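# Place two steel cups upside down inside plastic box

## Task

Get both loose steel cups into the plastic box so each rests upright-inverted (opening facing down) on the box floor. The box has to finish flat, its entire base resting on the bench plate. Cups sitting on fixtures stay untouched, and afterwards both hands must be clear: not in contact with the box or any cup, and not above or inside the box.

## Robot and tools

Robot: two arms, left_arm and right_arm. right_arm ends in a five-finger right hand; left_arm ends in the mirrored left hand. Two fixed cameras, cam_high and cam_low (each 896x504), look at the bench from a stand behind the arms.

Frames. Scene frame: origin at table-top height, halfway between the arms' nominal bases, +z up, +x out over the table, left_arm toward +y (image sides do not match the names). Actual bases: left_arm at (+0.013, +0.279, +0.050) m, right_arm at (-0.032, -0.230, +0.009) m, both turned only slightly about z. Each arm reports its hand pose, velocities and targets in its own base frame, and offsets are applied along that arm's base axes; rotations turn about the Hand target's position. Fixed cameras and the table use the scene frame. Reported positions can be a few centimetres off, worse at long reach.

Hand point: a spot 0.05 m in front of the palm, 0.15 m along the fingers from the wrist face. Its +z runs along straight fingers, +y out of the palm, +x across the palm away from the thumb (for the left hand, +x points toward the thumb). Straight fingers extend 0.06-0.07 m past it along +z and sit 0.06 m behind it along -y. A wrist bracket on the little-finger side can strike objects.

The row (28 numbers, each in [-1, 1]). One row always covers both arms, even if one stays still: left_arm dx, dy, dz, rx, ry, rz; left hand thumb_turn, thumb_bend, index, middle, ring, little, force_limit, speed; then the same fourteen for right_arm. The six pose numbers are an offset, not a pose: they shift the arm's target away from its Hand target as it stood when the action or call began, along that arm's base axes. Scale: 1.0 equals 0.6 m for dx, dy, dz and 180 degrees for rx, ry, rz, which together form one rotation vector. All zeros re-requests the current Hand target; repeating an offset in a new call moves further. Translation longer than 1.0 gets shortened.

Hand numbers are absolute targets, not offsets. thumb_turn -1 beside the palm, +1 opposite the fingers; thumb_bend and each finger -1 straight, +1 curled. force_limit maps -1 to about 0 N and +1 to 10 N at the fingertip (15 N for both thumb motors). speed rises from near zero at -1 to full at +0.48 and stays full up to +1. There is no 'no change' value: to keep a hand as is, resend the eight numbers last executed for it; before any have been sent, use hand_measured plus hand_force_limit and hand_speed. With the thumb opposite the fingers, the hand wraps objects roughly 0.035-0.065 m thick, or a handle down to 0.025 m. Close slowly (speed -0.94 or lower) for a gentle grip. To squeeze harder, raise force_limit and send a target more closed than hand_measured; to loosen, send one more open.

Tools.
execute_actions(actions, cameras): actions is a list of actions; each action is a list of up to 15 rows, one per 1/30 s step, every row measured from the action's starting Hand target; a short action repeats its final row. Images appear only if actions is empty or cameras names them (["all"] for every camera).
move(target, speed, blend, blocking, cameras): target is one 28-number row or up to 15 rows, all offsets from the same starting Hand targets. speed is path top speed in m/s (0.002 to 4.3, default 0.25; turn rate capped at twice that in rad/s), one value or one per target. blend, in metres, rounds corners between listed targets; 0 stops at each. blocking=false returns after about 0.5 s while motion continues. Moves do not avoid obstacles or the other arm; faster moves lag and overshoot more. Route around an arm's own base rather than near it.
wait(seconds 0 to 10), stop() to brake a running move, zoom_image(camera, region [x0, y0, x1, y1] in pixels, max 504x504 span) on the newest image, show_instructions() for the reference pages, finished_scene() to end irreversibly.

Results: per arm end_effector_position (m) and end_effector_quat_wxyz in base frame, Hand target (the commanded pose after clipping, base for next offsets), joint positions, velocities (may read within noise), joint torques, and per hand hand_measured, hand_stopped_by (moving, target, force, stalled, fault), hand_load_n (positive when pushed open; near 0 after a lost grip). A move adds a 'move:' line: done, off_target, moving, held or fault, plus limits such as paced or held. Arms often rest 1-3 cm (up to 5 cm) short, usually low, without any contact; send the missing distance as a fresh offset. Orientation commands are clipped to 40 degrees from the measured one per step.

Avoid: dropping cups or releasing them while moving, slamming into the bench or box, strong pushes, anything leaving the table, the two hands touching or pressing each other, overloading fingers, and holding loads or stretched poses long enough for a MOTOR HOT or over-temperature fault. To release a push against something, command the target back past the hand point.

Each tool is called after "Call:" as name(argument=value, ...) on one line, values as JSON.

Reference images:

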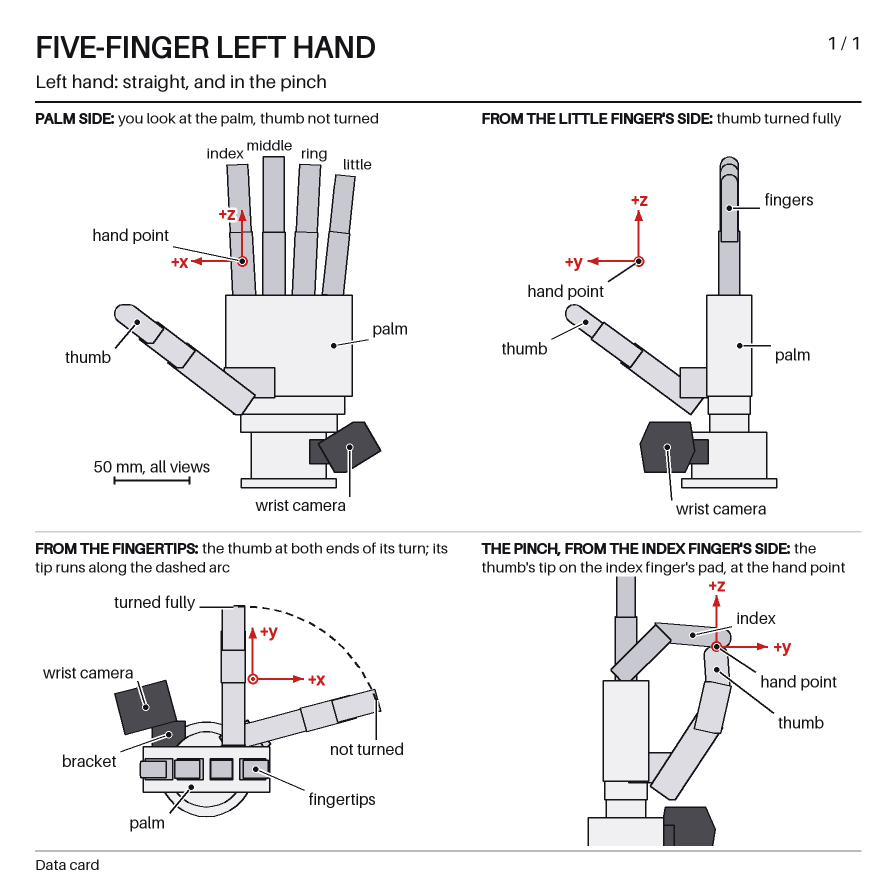

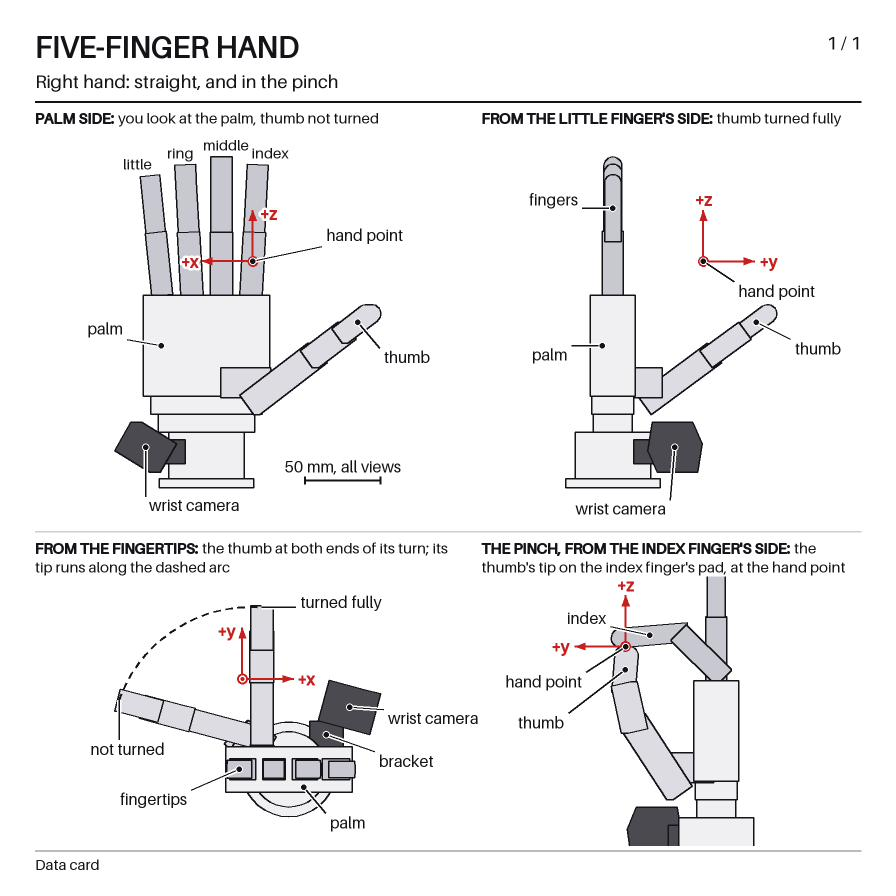

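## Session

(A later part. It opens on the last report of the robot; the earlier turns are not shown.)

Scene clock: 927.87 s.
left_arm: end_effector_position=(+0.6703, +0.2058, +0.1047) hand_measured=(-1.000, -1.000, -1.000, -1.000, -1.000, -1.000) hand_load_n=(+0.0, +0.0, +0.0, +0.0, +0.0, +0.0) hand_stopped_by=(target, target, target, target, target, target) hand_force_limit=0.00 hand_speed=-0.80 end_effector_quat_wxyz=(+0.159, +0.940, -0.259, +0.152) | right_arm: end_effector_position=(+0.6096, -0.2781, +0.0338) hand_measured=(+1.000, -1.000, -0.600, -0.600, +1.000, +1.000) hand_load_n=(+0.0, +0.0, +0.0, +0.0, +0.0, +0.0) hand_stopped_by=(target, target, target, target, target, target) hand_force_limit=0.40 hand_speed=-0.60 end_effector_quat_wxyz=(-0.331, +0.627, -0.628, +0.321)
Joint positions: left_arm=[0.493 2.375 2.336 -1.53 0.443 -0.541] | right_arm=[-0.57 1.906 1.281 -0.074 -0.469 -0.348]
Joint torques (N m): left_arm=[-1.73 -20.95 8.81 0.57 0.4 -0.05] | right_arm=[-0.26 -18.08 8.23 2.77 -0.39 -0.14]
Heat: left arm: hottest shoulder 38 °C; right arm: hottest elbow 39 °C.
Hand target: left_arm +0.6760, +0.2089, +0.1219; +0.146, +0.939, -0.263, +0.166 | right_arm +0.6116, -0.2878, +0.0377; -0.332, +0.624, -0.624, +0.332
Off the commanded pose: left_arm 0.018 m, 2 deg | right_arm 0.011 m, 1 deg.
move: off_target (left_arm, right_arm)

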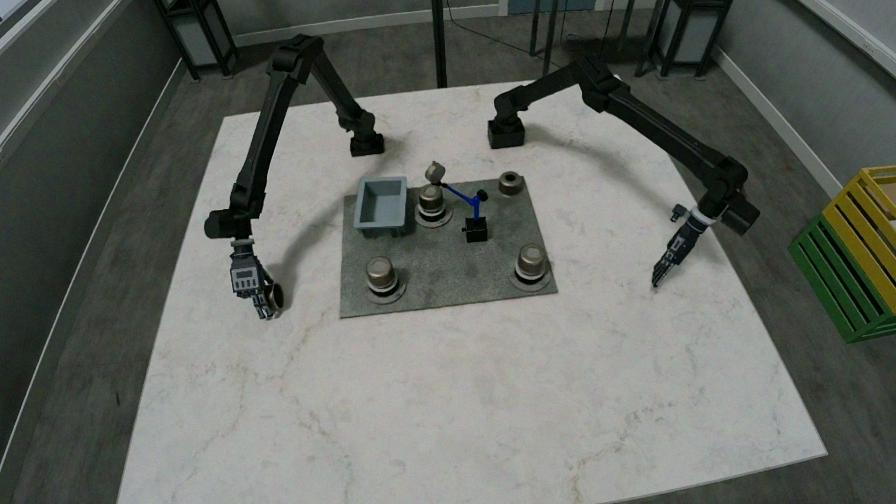

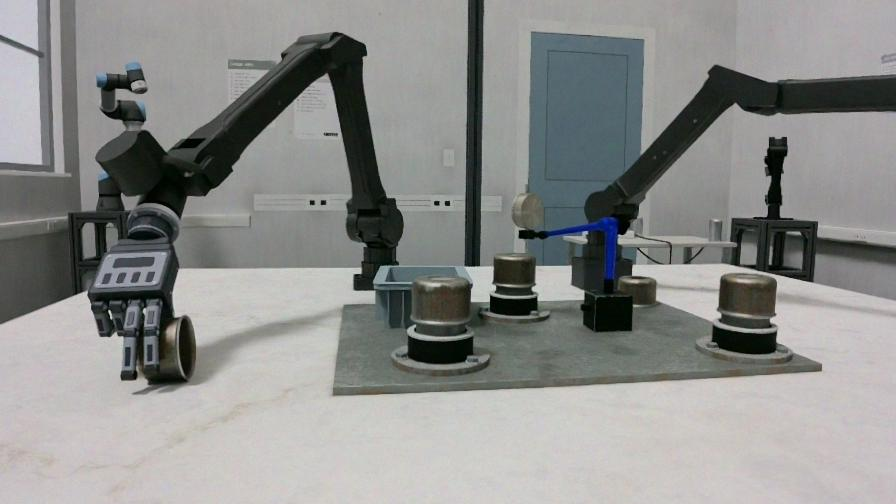

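Call:
move(target=[0,0,0,0,0,0,-1,-1,-1,-1,-1,-1,0,-0.8,0.0133,0,-0.015,0,0,0,1,-1,-0.6,-0.6,1,1,0.4,-0.6], cameras=[], speed=0.08)

Scene clock: 945.60 s.
left_arm: end_effector_position=(+0.6703, +0.2058, +0.1047) hand_measured=(-1.000, -1.000, -1.000, -1.000, -1.000, -1.000) hand_load_n=(+0.0, -0.5, -0.5, +0.0, +0.0, +0.0) hand_stopped_by=(target, target, target, target, target, target) hand_force_limit=0.00 hand_speed=-0.80 end_effector_quat_wxyz=(+0.159, +0.940, -0.259, +0.152) | right_arm: end_effector_position=(+0.6115, -0.2793, +0.0303) hand_measured=(+1.000, -1.000, -0.600, -0.600, +1.000, +1.000) hand_load_n=(+0.0, +0.0, +0.0, +0.0, +0.0, +0.0) hand_stopped_by=(target, target, target, target, target, target) hand_force_limit=0.40 hand_speed=-0.60 end_effector_quat_wxyz=(-0.332, +0.627, -0.626, +0.324)
Joint positions: left_arm=[0.493 2.375 2.336 -1.53 0.443 -0.541] | right_arm=[-0.57 1.915 1.281 -0.059 -0.469 -0.348]
Joint torques (N m): left_arm=[-1.08 -21.25 8.77 0.38 0.38 -0.01] | right_arm=[0.38 -16.79 9.47 2.76 -0.2 -0.09]
Heat: left arm: hottest shoulder 38 °C; right arm: hottest elbow 39 °C.
Hand target: left_arm +0.6760, +0.2089, +0.1219; +0.146, +0.939, -0.263, +0.166 | right_arm +0.6195, -0.2878, +0.0286; -0.332, +0.624, -0.624, +0.332
Off the commanded pose: left_arm 0.018 m, 2 deg | right_arm 0.012 m, 1 deg.
move: off_target (left_arm, right_arm)
No camera images: "cameras" was empty.

Call:
execute_actions(actions=[[[0,0,0,0,0,0,-1,-1,-1,-1,-1,-1,0,-0.8,0,0,0,0,0,0,1,0.0,0.1,0.1,1,1,-0.5,-0.92]]], cameras=[])

Call:
wait(seconds=2.5, cameras=["all"])

Call:
zoom_image(camera="cam_low", region=[90, 250, 240, 400])

Call:
zoom_image(camera="cam_high", region=[200, 220, 320, 340])

Scene clock: 952.37 s.
left_arm: end_effector_position=(+0.6703, +0.2058, +0.1047) hand_measured=(-1.000, -1.000, -1.000, -1.000, -1.000, -1.000) hand_load_n=(+0.0, +0.0, +0.0, +0.0, +0.0, +0.0) hand_stopped_by=(target, target, target, target, target, target) hand_force_limit=0.00 hand_speed=-0.80 end_effector_quat_wxyz=(+0.159, +0.940, -0.259, +0.152) | right_arm: end_effector_position=(+0.6125, -0.2800, +0.0309) hand_measured=(+1.000, -0.812, -0.220, -0.228, +1.000, +1.000) hand_load_n=(+0.0, +6.5, +4.5, +1.5, +0.0, +0.0) hand_stopped_by=(target, force, force, force, target, target) hand_force_limit=-0.50 hand_speed=-0.92 end_effector_quat_wxyz=(-0.332, +0.626, -0.625, +0.326)
Joint positions: left_arm=[0.493 2.375 2.336 -1.53 0.443 -0.541] | right_arm=[-0.57 1.916 1.281 -0.053 -0.469 -0.348]
Joint torques (N m): left_arm=[-1.55 -20.89 8.77 0.53 0.4 -0.09] | right_arm=[0.5 -16.62 9.46 2.55 -0.21 -0.1]
Heat: left arm: hottest shoulder 38 °C; right arm: hottest elbow 39 °C.
Hand target: left_arm +0.6760, +0.2089, +0.1219; +0.146, +0.939, -0.263, +0.166 | right_arm +0.6195, -0.2878, +0.0285; -0.332, +0.624, -0.624, +0.332
Off the commanded pose: left_arm 0.018 m, 2 deg | right_arm 0.011 m, 1 deg.
No camera images: "cameras" was empty.

Scene clock: 954.87 s.
left_arm: end_effector_position=(+0.6703, +0.2058, +0.1047) hand_measured=(-1.000, -1.000, -1.000, -1.000, -1.000, -1.000) hand_load_n=(+0.0, +0.0, +0.0, +0.0, +0.0, +0.0) hand_stopped_by=(target, target, target, target, target, target) hand_force_limit=0.00 hand_speed=-0.80 end_effector_quat_wxyz=(+0.159, +0.940, -0.259, +0.152) | right_arm: end_effector_position=(+0.6125, -0.2800, +0.0309) hand_measured=(+1.000, -0.812, -0.220, -0.228, +1.000, +1.000) hand_load_n=(+0.0, +6.5, +4.5, +1.5, +0.0, +0.0) hand_stopped_by=(target, force, force, force, target, target) hand_force_limit=-0.50 hand_speed=-0.92 end_effector_quat_wxyz=(-0.332, +0.626, -0.625, +0.326)
Joint positions: left_arm=[0.493 2.375 2.336 -1.53 0.443 -0.541] | right_arm=[-0.57 1.916 1.281 -0.053 -0.469 -0.348]
Joint torques (N m): left_arm=[-0.79 -21.71 8.54 0.38 0.36 -0.02] | right_arm=[0.44 -16.73 9.44 2.52 -0.21 -0.08]
Heat: left arm: hottest shoulder 38 °C; right arm: hottest elbow 40 °C.
Hand target: left_arm +0.6760, +0.2089, +0.1219; +0.146, +0.939, -0.263, +0.166 | right_arm +0.6195, -0.2878, +0.0285; -0.332, +0.624, -0.624, +0.332
Off the commanded pose: left_arm 0.018 m, 2 deg | right_arm 0.011 m, 1 deg.
wait: 2.50 s; at rest by 0.17 s

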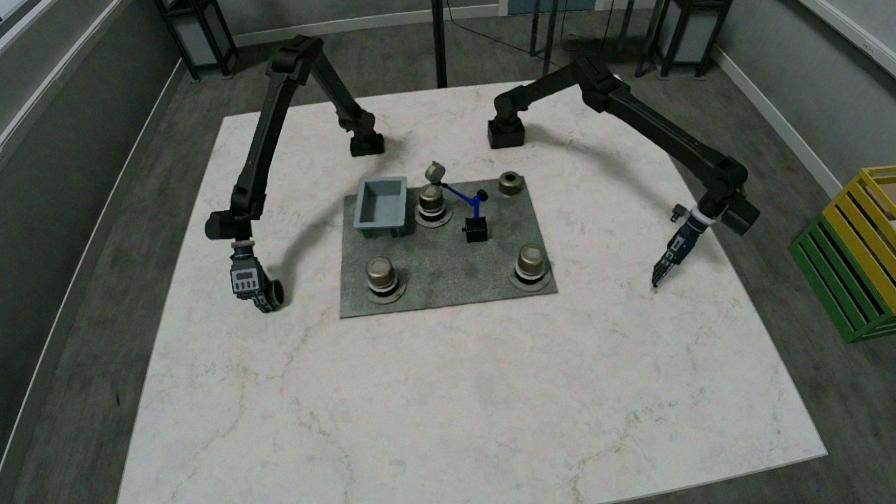

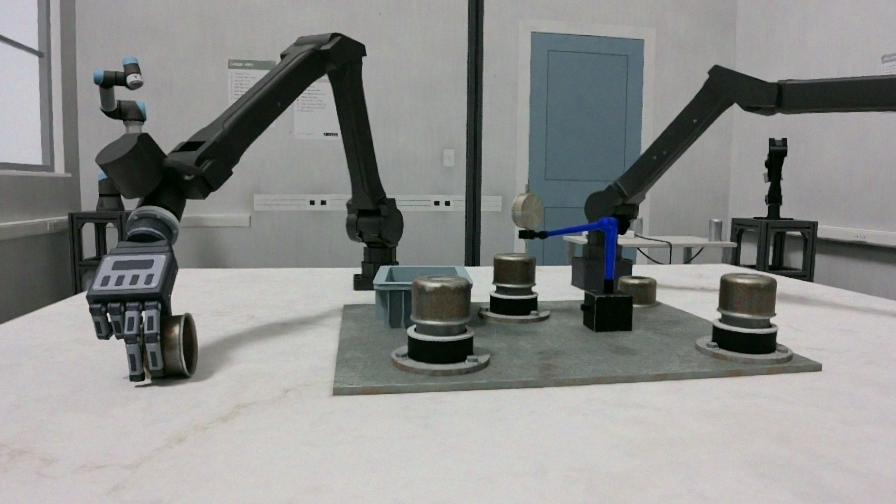

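Scaled by 3.360 from the camera's 896x504 image, which has a finer 1280x720 frame.

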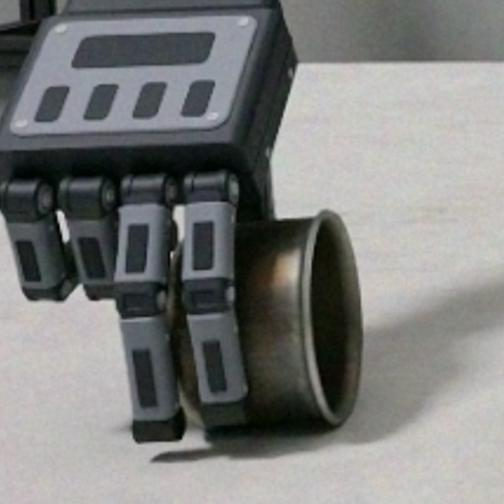

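Scaled by 4.200 from the camera's 896x504 image, which has a finer 1280x720 frame.

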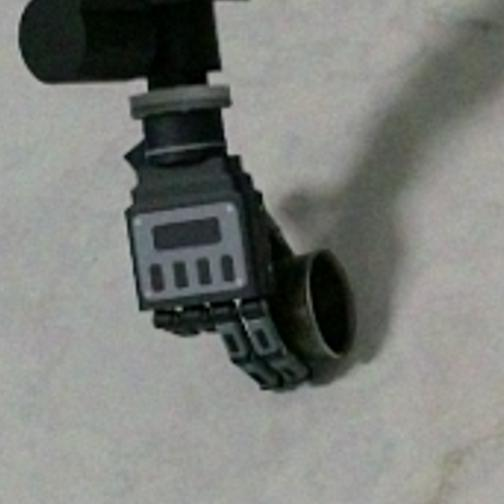

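Call:
execute_actions(actions=[[[0,0,0,0,0,0,-1,-1,-1,-1,-1,-1,0,-0.8,0,0,0,0,0,0,1,-1,-0.5,-0.5,1,1,-0.5,-0.9]]], cameras=[])

Call:
move(target=[0,0,0,0,0,0,-1,-1,-1,-1,-1,-1,0,-0.8,0,0.022,0,0,0,0,1,-1,-0.5,-0.5,1,1,-0.5,-0.9], cameras=["all"], speed=0.06)

Call:
zoom_image(camera="cam_low", region=[90, 250, 240, 400])

Scene clock: 964.67 s.
left_arm: end_effector_position=(+0.6703, +0.2058, +0.1047) hand_measured=(-1.000, -1.000, -1.000, -1.000, -1.000, -1.000) hand_load_n=(+0.0, +0.0, +0.0, +0.0, +0.0, +0.0) hand_stopped_by=(target, target, target, target, target, target) hand_force_limit=0.00 hand_speed=-0.80 end_effector_quat_wxyz=(+0.159, +0.940, -0.259, +0.152) | right_arm: end_effector_position=(+0.6125, -0.2801, +0.0308) hand_measured=(+1.000, -1.000, -0.500, -0.500, +1.000, +1.000) hand_load_n=(+0.0, +0.0, -0.5, +0.0, +0.0, +0.0) hand_stopped_by=(target, target, target, target, target, target) hand_force_limit=-0.50 hand_speed=-0.90 end_effector_quat_wxyz=(-0.332, +0.626, -0.625, +0.326)
Joint positions: left_arm=[0.493 2.375 2.336 -1.53 0.443 -0.541] | right_arm=[-0.57 1.916 1.281 -0.053 -0.468 -0.348]
Joint torques (N m): left_arm=[-0.97 -22.07 8.77 0.49 0.37 -0.06] | right_arm=[0.5 -16.67 9.47 2.56 -0.21 -0.09]
Heat: left arm: hottest shoulder 38 °C; right arm: hottest elbow 40 °C.
Hand target: left_arm +0.6760, +0.2089, +0.1219; +0.146, +0.939, -0.263, +0.166 | right_arm +0.6195, -0.2879, +0.0285; -0.332, +0.624, -0.624, +0.332
Off the commanded pose: left_arm 0.018 m, 2 deg | right_arm 0.011 m, 1 deg.
No camera images: "cameras" was empty.

Scene clock: 965.47 s.
left_arm: end_effector_position=(+0.6703, +0.2058, +0.1047) hand_measured=(-1.000, -1.000, -1.000, -1.000, -1.000, -1.000) hand_load_n=(+0.0, +0.0, +0.0, +0.0, +0.0, +0.0) hand_stopped_by=(target, target, target, target, target, target) hand_force_limit=0.00 hand_speed=-0.80 end_effector_quat_wxyz=(+0.159, +0.940, -0.259, +0.152) | right_arm: end_effector_position=(+0.6123, -0.2802, +0.0288) hand_measured=(+1.000, -1.000, -0.500, -0.500, +1.000, +1.000) hand_load_n=(+0.0, +0.0, +0.0, +0.0, +0.0, +0.0) hand_stopped_by=(target, target, target, target, target, target) hand_force_limit=-0.50 hand_speed=-0.90 end_effector_quat_wxyz=(-0.328, +0.624, -0.629, +0.329)
Joint positions: left_arm=[0.493 2.375 2.336 -1.53 0.443 -0.541] | right_arm=[-0.567 1.916 1.275 -0.044 -0.454 -0.341]
Joint torques (N m): left_arm=[-2.02 -22.12 8.72 0.57 0.38 -0.02] | right_arm=[1.79 -17.61 7.88 2.82 -0.18 0.01]
Heat: left arm: hottest shoulder 38 °C; right arm: hottest elbow 40 °C.
Hand target: left_arm +0.6760, +0.2089, +0.1219; +0.146, +0.939, -0.263, +0.166 | right_arm +0.6196, -0.2747, +0.0286; -0.332, +0.624, -0.624, +0.332
Off the commanded pose: left_arm 0.018 m, 2 deg | right_arm 0.009 m, 1 deg.
move: off_target (left_arm)

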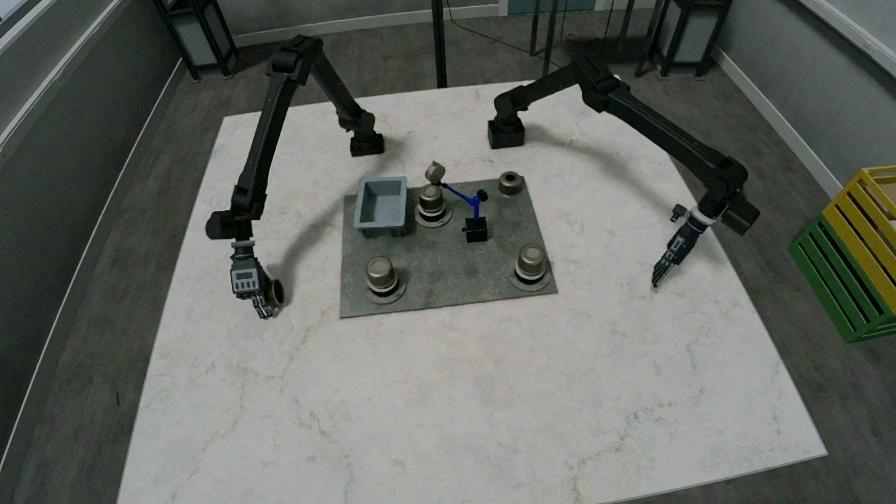

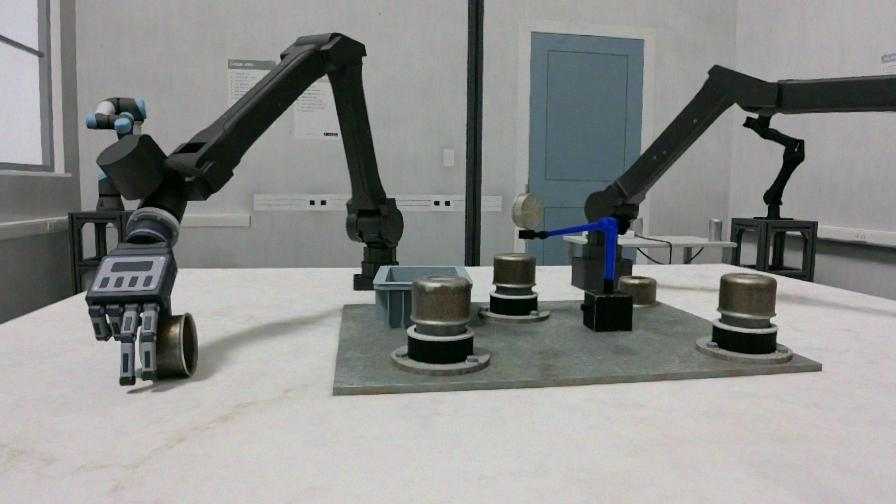

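Scaled by 3.360 from the camera's 896x504 image, which has a finer 1280x720 frame.

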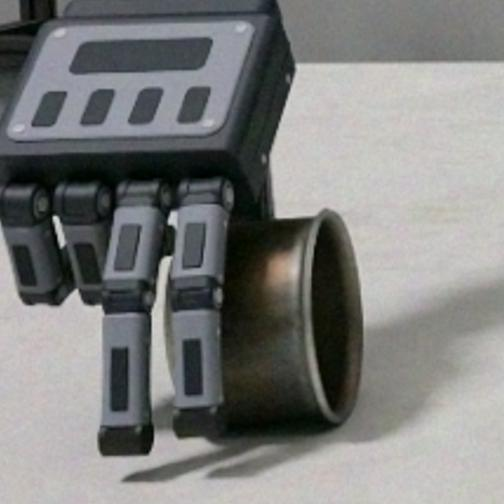

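Call:
move(target=[0,0,0,0,0,0,-1,-1,-1,-1,-1,-1,0,-0.8,0,0.015,0.005,0,0,0,1,-1,-0.5,-0.5,1,1,-0.5,-0.9], cameras=["all"], speed=0.06)

Call:
zoom_image(camera="cam_low", region=[90, 250, 240, 400])

Scene clock: 969.87 s.
left_arm: end_effector_position=(+0.6703, +0.2058, +0.1047) hand_measured=(-1.000, -1.000, -1.000, -1.000, -1.000, -1.000) hand_load_n=(+0.0, +0.0, +0.0, +0.0, -0.5, +0.0) hand_stopped_by=(target, target, target, target, target, target) hand_force_limit=0.00 hand_speed=-0.80 end_effector_quat_wxyz=(+0.159, +0.940, -0.259, +0.152) | right_arm: end_effector_position=(+0.6116, -0.2700, +0.0226) hand_measured=(+1.000, -1.000, -0.500, -0.500, +1.000, +1.000) hand_load_n=(+0.0, +0.0, +0.0, +0.0, +0.0, +0.0) hand_stopped_by=(target, target, target, target, target, target) hand_force_limit=-0.50 hand_speed=-0.90 end_effector_quat_wxyz=(-0.327, +0.625, -0.631, +0.323)
Joint positions: left_arm=[0.493 2.375 2.336 -1.53 0.443 -0.541] | right_arm=[-0.553 1.916 1.26 -0.039 -0.443 -0.332]
Joint torques (N m): left_arm=[-0.97 -22.24 8.81 0.39 0.38 -0.03] | right_arm=[1.55 -18.84 7.73 2.74 -0.2 0]
Heat: left arm: hottest shoulder 38 °C; right arm: hottest elbow 39 °C.
Hand target: left_arm +0.6760, +0.2089, +0.1219; +0.146, +0.939, -0.263, +0.166 | right_arm +0.6196, -0.2656, +0.0316; -0.332, +0.624, -0.624, +0.332
Off the commanded pose: left_arm 0.018 m, 2 deg | right_arm 0.013 m, 1 deg.
move: off_target (left_arm, right_arm)

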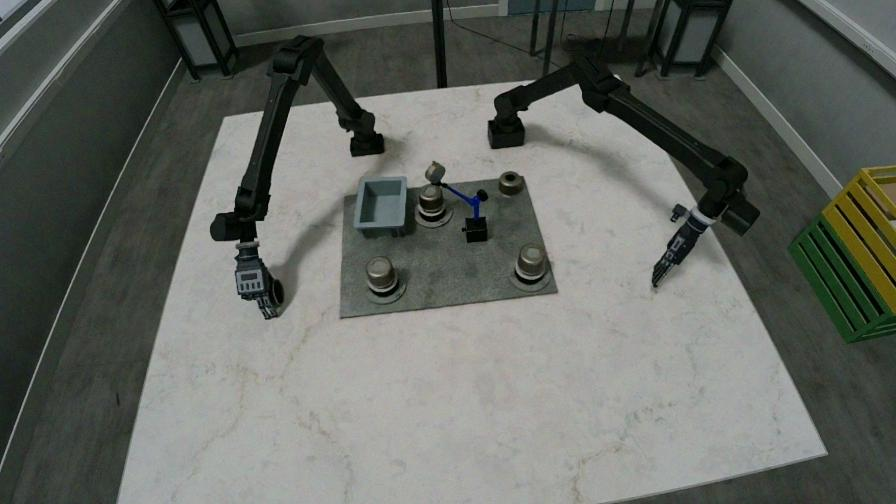

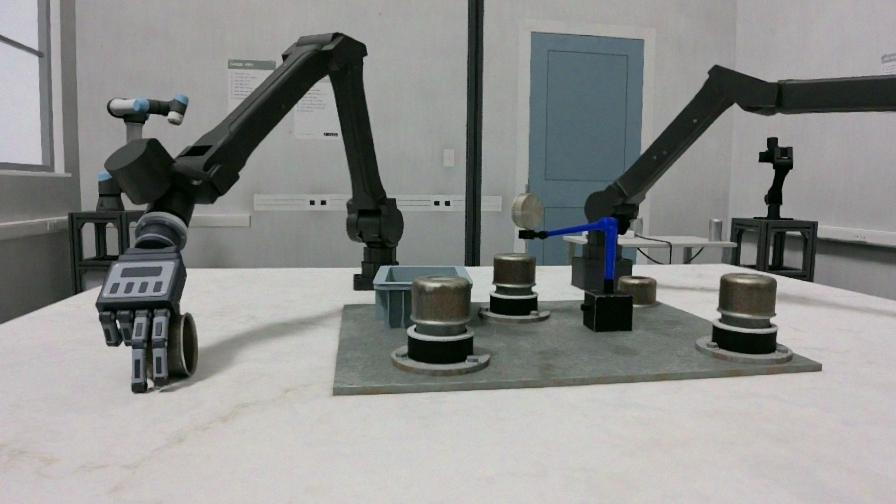

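Scaled by 3.360 from the camera's 896x504 image, which has a finer 1280x720 frame.

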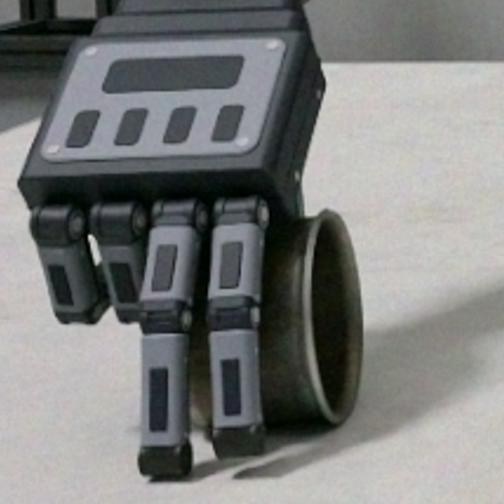

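Call:
move(target=[0,0,0,0,0,0,-1,-1,-1,-1,-1,-1,0,-0.8,0,0.0,0.04,0,0,0,1,-1,-0.55,-0.55,1,1,-0.5,-0.9], cameras=["all"], speed=0.06)

Call:
zoom_image(camera="cam_low", region=[90, 250, 240, 400])

Scene clock: 985.40 s.
left_arm: end_effector_position=(+0.6703, +0.2058, +0.1047) hand_measured=(-1.000, -1.000, -1.000, -1.000, -1.000, -1.000) hand_load_n=(+0.0, +0.0, +0.0, +0.0, +0.0, +0.0) hand_stopped_by=(target, target, target, target, target, target) hand_force_limit=0.00 hand_speed=-0.80 end_effector_quat_wxyz=(+0.159, +0.940, -0.259, +0.152) | right_arm: end_effector_position=(+0.6091, -0.2685, +0.0357) hand_measured=(+1.000, -1.000, -0.550, -0.550, +1.000, +1.000) hand_load_n=(+0.0, +0.0, +0.0, +0.0, +0.0, +0.0) hand_stopped_by=(target, target, target, target, target, target) hand_force_limit=-0.50 hand_speed=-0.90 end_effector_quat_wxyz=(-0.327, +0.624, -0.632, +0.323)
Joint positions: left_arm=[0.493 2.375 2.336 -1.53 0.443 -0.541] | right_arm=[-0.553 1.889 1.26 -0.066 -0.443 -0.331]
Joint torques (N m): left_arm=[-1.2 -21.48 8.68 0.51 0.4 0] | right_arm=[1.61 -19.37 9.54 1.55 -0.23 -0.03]
Heat: left arm: hottest shoulder 38 °C; right arm: hottest elbow 38 °C.
Hand target: left_arm +0.6760, +0.2089, +0.1219; +0.146, +0.939, -0.263, +0.166 | right_arm +0.6196, -0.2656, +0.0556; -0.332, +0.624, -0.624, +0.332
Off the commanded pose: left_arm 0.018 m, 2 deg | right_arm 0.023 m, 2 deg.
move: off_target (left_arm, right_arm)

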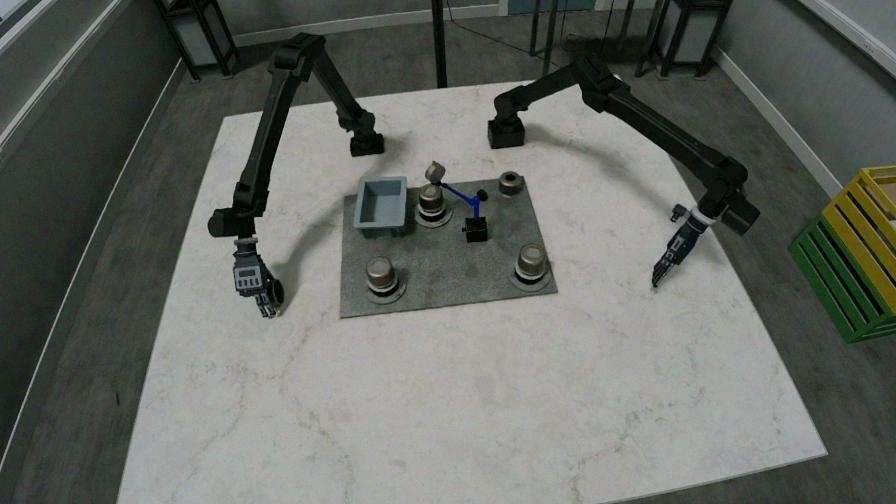

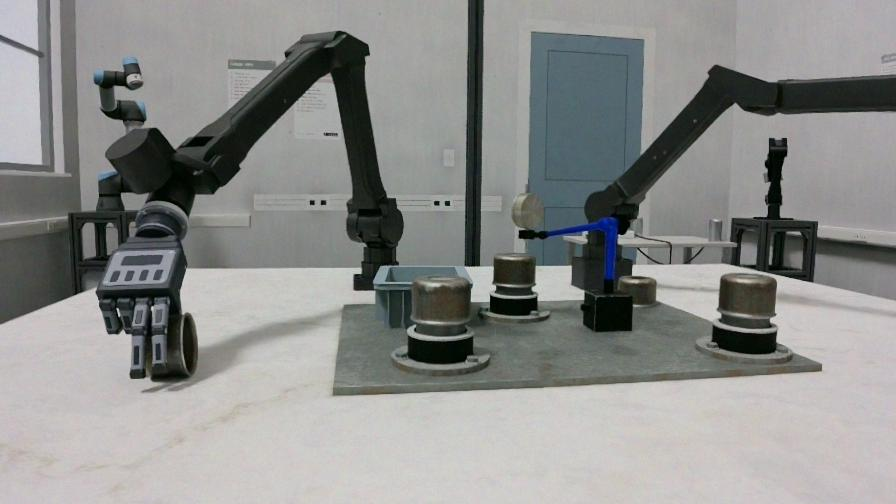

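Scaled by 3.360 from the camera's 896x504 image, which has a finer 1280x720 frame.

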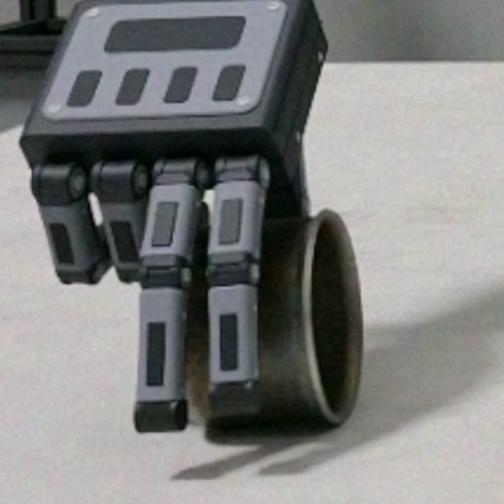

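Call:
move(target=[0,0,0,0,0,0,-1,-1,-1,-1,-1,-1,0,-0.8,0.005,0.0,0.012,0,0,0,1,-1,-0.55,-0.55,1,1,-0.5,-0.9], cameras=[], speed=0.06)

Scene clock: 989.93 s.
left_arm: end_effector_position=(+0.6703, +0.2058, +0.1047) hand_measured=(-1.000, -1.000, -1.000, -1.000, -1.000, -1.000) hand_load_n=(+0.0, +0.0, +0.0, +0.0, +0.0, +0.0) hand_stopped_by=(target, target, target, target, target, target) hand_force_limit=0.00 hand_speed=-0.80 end_effector_quat_wxyz=(+0.159, +0.940, -0.259, +0.152) | right_arm: end_effector_position=(+0.6062, -0.2673, +0.0341) hand_measured=(+1.000, -1.000, -0.550, -0.550, +1.000, +1.000) hand_load_n=(+0.0, +0.0, +0.0, +0.0, +0.0, +0.0) hand_stopped_by=(target, target, target, target, target, target) hand_force_limit=-0.50 hand_speed=-0.90 end_effector_quat_wxyz=(-0.324, +0.625, -0.636, +0.317)
Joint positions: left_arm=[0.493 2.375 2.336 -1.53 0.443 -0.541] | right_arm=[-0.553 1.887 1.26 -0.083 -0.44 -0.331]
Joint torques (N m): left_arm=[-1.08 -21.83 8.76 0.32 0.43 -0.01] | right_arm=[1.55 -19.84 10.62 1.47 -0.27 -0.01]
Heat: left arm: hottest shoulder 38 °C; right arm: hottest elbow 38 °C.
Hand target: left_arm +0.6760, +0.2089, +0.1219; +0.146, +0.939, -0.263, +0.166 | right_arm +0.6226, -0.2657, +0.0629; -0.332, +0.624, -0.624, +0.332
Off the commanded pose: left_arm 0.018 m, 2 deg | right_arm 0.033 m, 2 deg.
move: off_target (left_arm, right_arm)
No camera images: "cameras" was empty.

Call:
move(target=[[0,0,0,0,0,0,-1,-1,-1,-1,-1,-1,0,-0.8,0,0.0,0.06,0,0,0,1,-1,-0.55,-0.55,1,1,-0.5,-0.9],[0,0,0,0,0,0,-1,-1,-1,-1,-1,-1,0,-0.8,-0.0118,-0.0072,-0.0282,0,0,0,1,-1,-0.55,-0.55,1,1,-0.5,-0.9]], cameras=["all"], speed=0.08)

Call:
zoom_image(camera="cam_low", region=[90, 250, 240, 400])

Scene clock: 1004.13 s.
left_arm: end_effector_position=(+0.6703, +0.2058, +0.1047) hand_measured=(-1.000, -1.000, -1.000, -1.000, -1.000, -1.000) hand_load_n=(+0.0, +0.0, +0.0, +0.0, +0.0, +0.0) hand_stopped_by=(target, target, target, target, target, target) hand_force_limit=0.00 hand_speed=-0.80 end_effector_quat_wxyz=(+0.159, +0.940, -0.259, +0.152) | right_arm: end_effector_position=(+0.6108, -0.2680, +0.0486) hand_measured=(+1.000, -1.000, -0.550, -0.550, +1.000, +1.000) hand_load_n=(+0.0, +0.0, +0.0, +0.0, +0.0, +0.0) hand_stopped_by=(target, target, target, target, target, target) hand_force_limit=-0.50 hand_speed=-0.90 end_effector_quat_wxyz=(-0.330, +0.624, -0.628, +0.328)
Joint positions: left_arm=[0.493 2.375 2.336 -1.53 0.443 -0.541] | right_arm=[-0.552 1.869 1.264 -0.074 -0.446 -0.329]
Joint torques (N m): left_arm=[-0.5 -21.13 8.65 0.69 0.41 -0.03] | right_arm=[0.79 -16.67 8.36 2.82 -0.38 -0.11]
Heat: left arm: hottest shoulder 38 °C; right arm: hottest elbow 38 °C.
Hand target: left_arm +0.6760, +0.2089, +0.1219; +0.146, +0.939, -0.263, +0.166 | right_arm +0.6155, -0.2699, +0.0458; -0.332, +0.624, -0.624, +0.332
Off the commanded pose: left_arm 0.018 m, 2 deg | right_arm 0.006 m, 1 deg.
move: off_target (left_arm)

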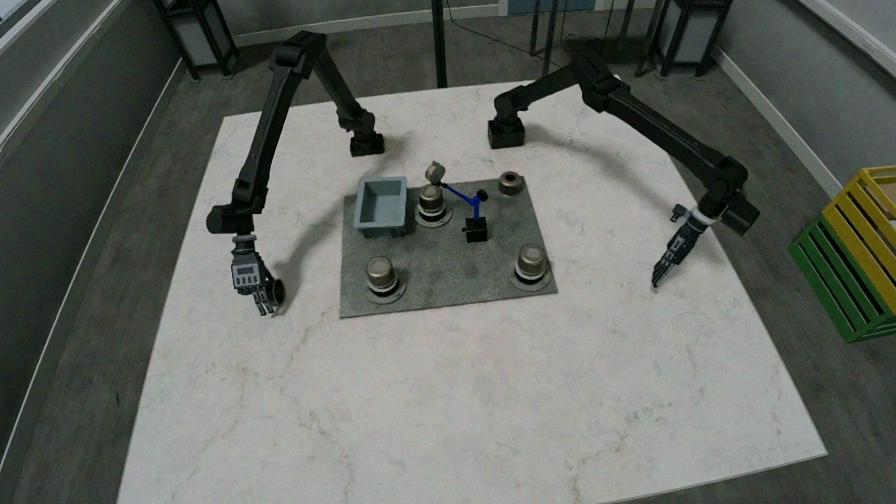

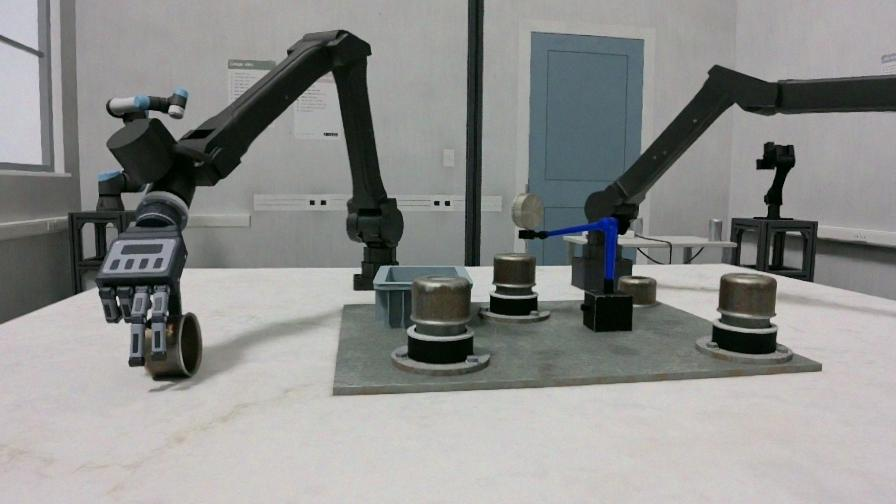

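Scaled by 3.360 from the camera's 896x504 image, which has a finer 1280x720 frame.

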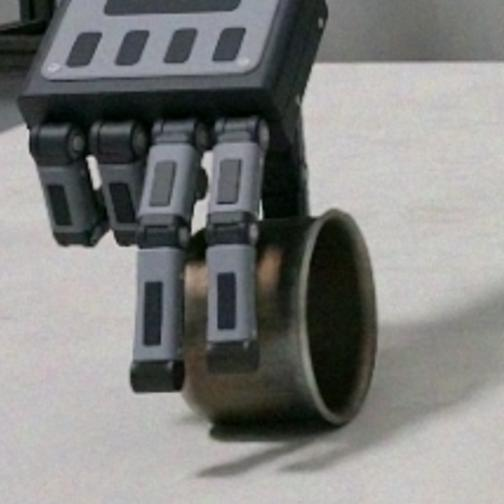

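Call:
zoom_image(camera="cam_high", region=[200, 220, 320, 340])

Scaled by 4.200 from the camera's 896x504 image, which has a finer 1280x720 frame.

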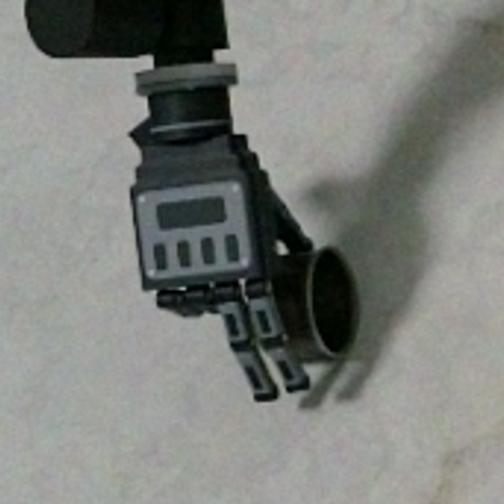

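Call:
move(target=[0,0,0,0,0,0,-1,-1,-1,-1,-1,-1,0,-0.8,0.0,0.0,-0.013,0,0,0,1,-1,-0.55,-0.55,1,1,-0.5,-0.9], cameras=[], speed=0.06)

Scene clock: 1027.07 s.
left_arm: end_effector_position=(+0.6703, +0.2058, +0.1047) hand_measured=(-1.000, -1.000, -1.000, -1.000, -1.000, -1.000) hand_load_n=(+0.0, +0.0, +0.0, +0.0, +0.0, +0.0) hand_stopped_by=(target, target, target, target, target, target) hand_force_limit=0.00 hand_speed=-0.80 end_effector_quat_wxyz=(+0.159, +0.940, -0.259, +0.152) | right_arm: end_effector_position=(+0.6138, -0.2698, +0.0499) hand_measured=(+1.000, -1.000, -0.550, -0.550, +1.000, +1.000) hand_load_n=(+0.0, +0.0, -0.5, +0.0, +0.0, +0.0) hand_stopped_by=(target, target, target, target, target, target) hand_force_limit=-0.50 hand_speed=-0.90 end_effector_quat_wxyz=(-0.331, +0.623, -0.625, +0.335)
Joint positions: left_arm=[0.493 2.375 2.336 -1.53 0.443 -0.541] | right_arm=[-0.552 1.872 1.264 -0.056 -0.446 -0.329]
Joint torques (N m): left_arm=[-1.2 -21.07 8.75 0.39 0.42 -0.09] | right_arm=[0.73 -16.15 7.8 2.88 -0.39 -0.1]
Heat: left arm: hottest shoulder 38 °C; right arm: hottest elbow 38 °C.
Hand target: left_arm +0.6760, +0.2089, +0.1219; +0.146, +0.939, -0.263, +0.166 | right_arm +0.6155, -0.2699, +0.0380; -0.332, +0.624, -0.624, +0.332
Off the commanded pose: left_arm 0.018 m, 2 deg | right_arm 0.012 m, 0 deg.
move: off_target (left_arm, right_arm)
No camera images: "cameras" was empty.

Call:
move(target=[0,0,0,0,0,0,-1,-1,-1,-1,-1,-1,0,-0.8,0.0,0.0,-0.01,0,0,0,1,-1,-0.55,-0.55,1,1,-0.5,-0.9], cameras=[], speed=0.06)

Scene clock: 1030.47 s.
left_arm: end_effector_position=(+0.6703, +0.2058, +0.1047) hand_measured=(-1.000, -1.000, -1.000, -1.000, -1.000, -1.000) hand_load_n=(+0.0, +0.0, +0.0, +0.0, +0.5, +0.0) hand_stopped_by=(target, target, target, target, target, target) hand_force_limit=0.00 hand_speed=-0.80 end_effector_quat_wxyz=(+0.159, +0.940, -0.259, +0.152) | right_arm: end_effector_position=(+0.6128, -0.2692, +0.0417) hand_measured=(+1.000, -1.000, -0.550, -0.550, +1.000, +1.000) hand_load_n=(+0.0, +0.0, +0.0, +0.0, +0.0, +0.0) hand_stopped_by=(target, target, target, target, target, target) hand_force_limit=-0.50 hand_speed=-0.90 end_effector_quat_wxyz=(-0.331, +0.623, -0.626, +0.333)
Joint positions: left_arm=[0.493 2.375 2.336 -1.53 0.443 -0.541] | right_arm=[-0.552 1.882 1.256 -0.043 -0.446 -0.329]
Joint torques (N m): left_arm=[-1.73 -21.3 8.85 0.53 0.39 -0.01] | right_arm=[0.91 -15.97 7.91 2.88 -0.38 -0.11]
Heat: left arm: hottest shoulder 38 °C; right arm: hottest elbow 38 °C.
Hand target: left_arm +0.6760, +0.2089, +0.1219; +0.146, +0.939, -0.263, +0.166 | right_arm +0.6155, -0.2699, +0.0322; -0.332, +0.624, -0.624, +0.332
Off the commanded pose: left_arm 0.018 m, 2 deg | right_arm 0.010 m, 0 deg.
move: off_target (left_arm)
No camera images: "cameras" was empty.

Call:
execute_actions(actions=[[[0,0,0,0,0,0,-1,-1,-1,-1,-1,-1,0,-0.8,0,0,0,0,0,0,1,-0.1,0.15,0.15,1,1,-0.4,-0.92]]], cameras=[])

Call:
wait(seconds=2.5, cameras=["all"])

Call:
zoom_image(camera="cam_low", region=[90, 250, 240, 400])

Call:
zoom_image(camera="cam_high", region=[200, 220, 320, 340])

Scene clock: 1036.70 s.
left_arm: end_effector_position=(+0.6703, +0.2058, +0.1047) hand_measured=(-1.000, -1.000, -1.000, -1.000, -1.000, -1.000) hand_load_n=(+0.0, +0.0, +0.0, +0.0, +0.0, +0.0) hand_stopped_by=(target, target, target, target, target, target) hand_force_limit=0.00 hand_speed=-0.80 end_effector_quat_wxyz=(+0.159, +0.940, -0.259, +0.152) | right_arm: end_effector_position=(+0.6131, -0.2693, +0.0418) hand_measured=(+1.000, -0.850, -0.260, -0.238, +1.000, +1.000) hand_load_n=(+0.0, +8.0, +2.0, +4.5, +0.0, +0.0) hand_stopped_by=(target, force, force, force, target, target) hand_force_limit=-0.40 hand_speed=-0.92 end_effector_quat_wxyz=(-0.331, +0.623, -0.625, +0.333)
Joint positions: left_arm=[0.493 2.375 2.336 -1.53 0.443 -0.541] | right_arm=[-0.552 1.883 1.256 -0.041 -0.446 -0.329]
Joint torques (N m): left_arm=[-0.26 -21.19 8.9 0.14 0.39 -0.02] | right_arm=[0.67 -16.15 8.01 2.77 -0.37 -0.11]
Heat: left arm: hottest shoulder 38 °C; right arm: hottest elbow 38 °C.
Hand target: left_arm +0.6760, +0.2089, +0.1219; +0.146, +0.939, -0.263, +0.166 | right_arm +0.6155, -0.2699, +0.0322; -0.332, +0.624, -0.624, +0.332
Off the commanded pose: left_arm 0.018 m, 2 deg | right_arm 0.010 m, 0 deg.
No camera images: "cameras" was empty.

Scene clock: 1039.20 s.
left_arm: end_effector_position=(+0.6703, +0.2058, +0.1047) hand_measured=(-1.000, -1.000, -1.000, -1.000, -1.000, -1.000) hand_load_n=(+0.0, +0.0, +0.0, -0.5, +0.0, +0.0) hand_stopped_by=(target, target, target, target, target, target) hand_force_limit=0.00 hand_speed=-0.80 end_effector_quat_wxyz=(+0.159, +0.940, -0.259, +0.152) | right_arm: end_effector_position=(+0.6131, -0.2693, +0.0418) hand_measured=(+1.000, -0.850, -0.260, -0.238, +1.000, +1.000) hand_load_n=(+0.0, +8.0, +1.5, +4.5, +0.5, +0.0) hand_stopped_by=(target, force, force, force, target, target) hand_force_limit=-0.40 hand_speed=-0.92 end_effector_quat_wxyz=(-0.331, +0.623, -0.625, +0.333)
Joint positions: left_arm=[0.493 2.375 2.336 -1.53 0.443 -0.541] | right_arm=[-0.552 1.883 1.256 -0.041 -0.446 -0.329]
Joint torques (N m): left_arm=[-1.26 -21.54 8.79 0.55 0.39 -0.06] | right_arm=[0.85 -16.32 7.98 2.74 -0.37 -0.12]
Heat: left arm: hottest shoulder 39 °C; right arm: hottest elbow 37 °C.
Hand target: left_arm +0.6760, +0.2089, +0.1219; +0.146, +0.939, -0.263, +0.166 | right_arm +0.6155, -0.2699, +0.0322; -0.332, +0.624, -0.624, +0.332
Off the commanded pose: left_arm 0.018 m, 2 deg | right_arm 0.010 m, 0 deg.
wait: 2.50 s; at rest by 0.17 s

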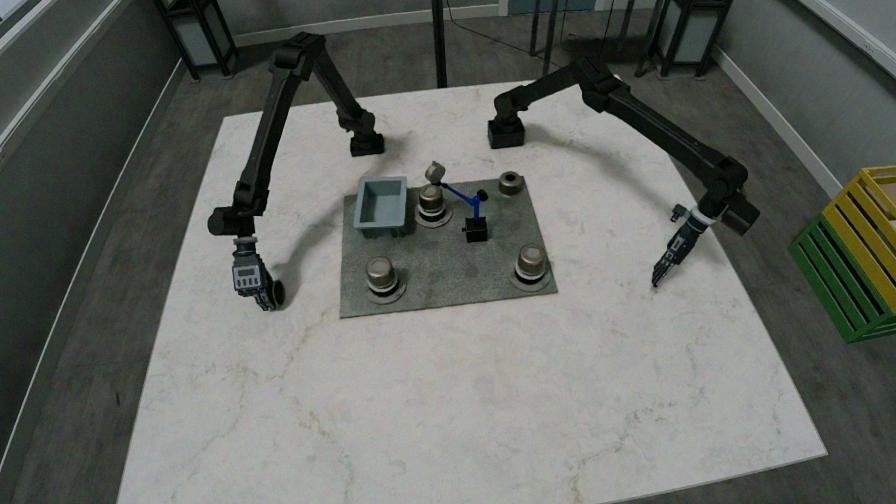

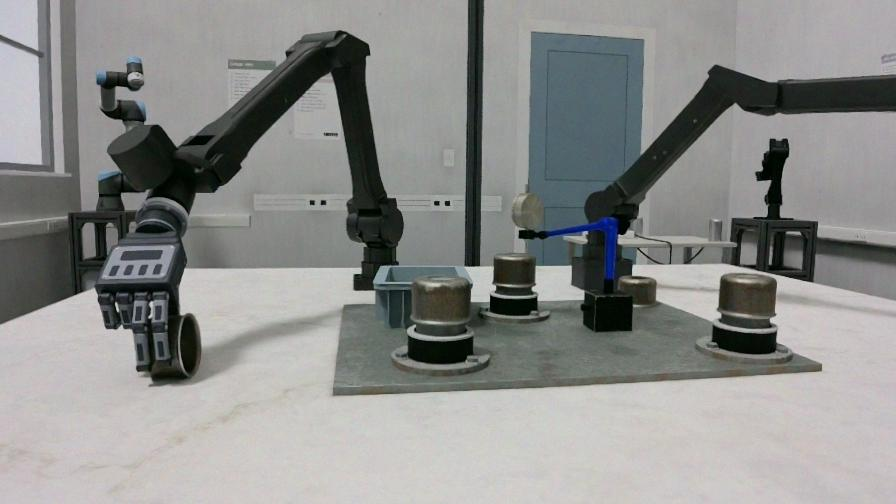

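Scaled by 3.360 from the camera's 896x504 image, which has a finer 1280x720 frame.

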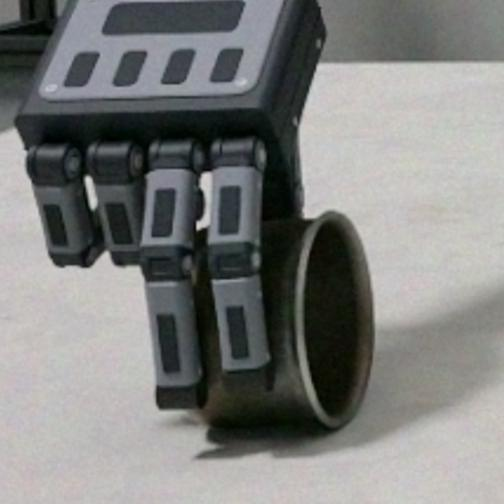

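Scaled by 4.200 from the camera's 896x504 image, which has a finer 1280x720 frame.

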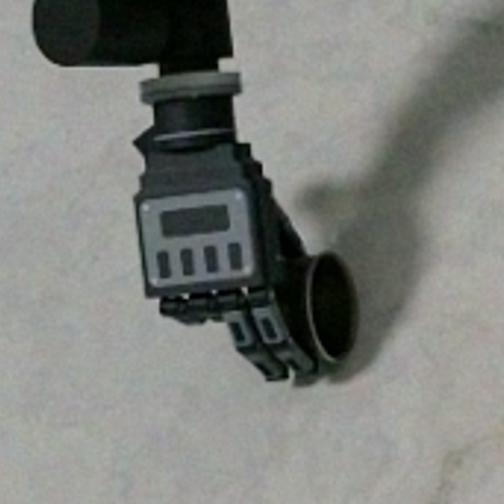

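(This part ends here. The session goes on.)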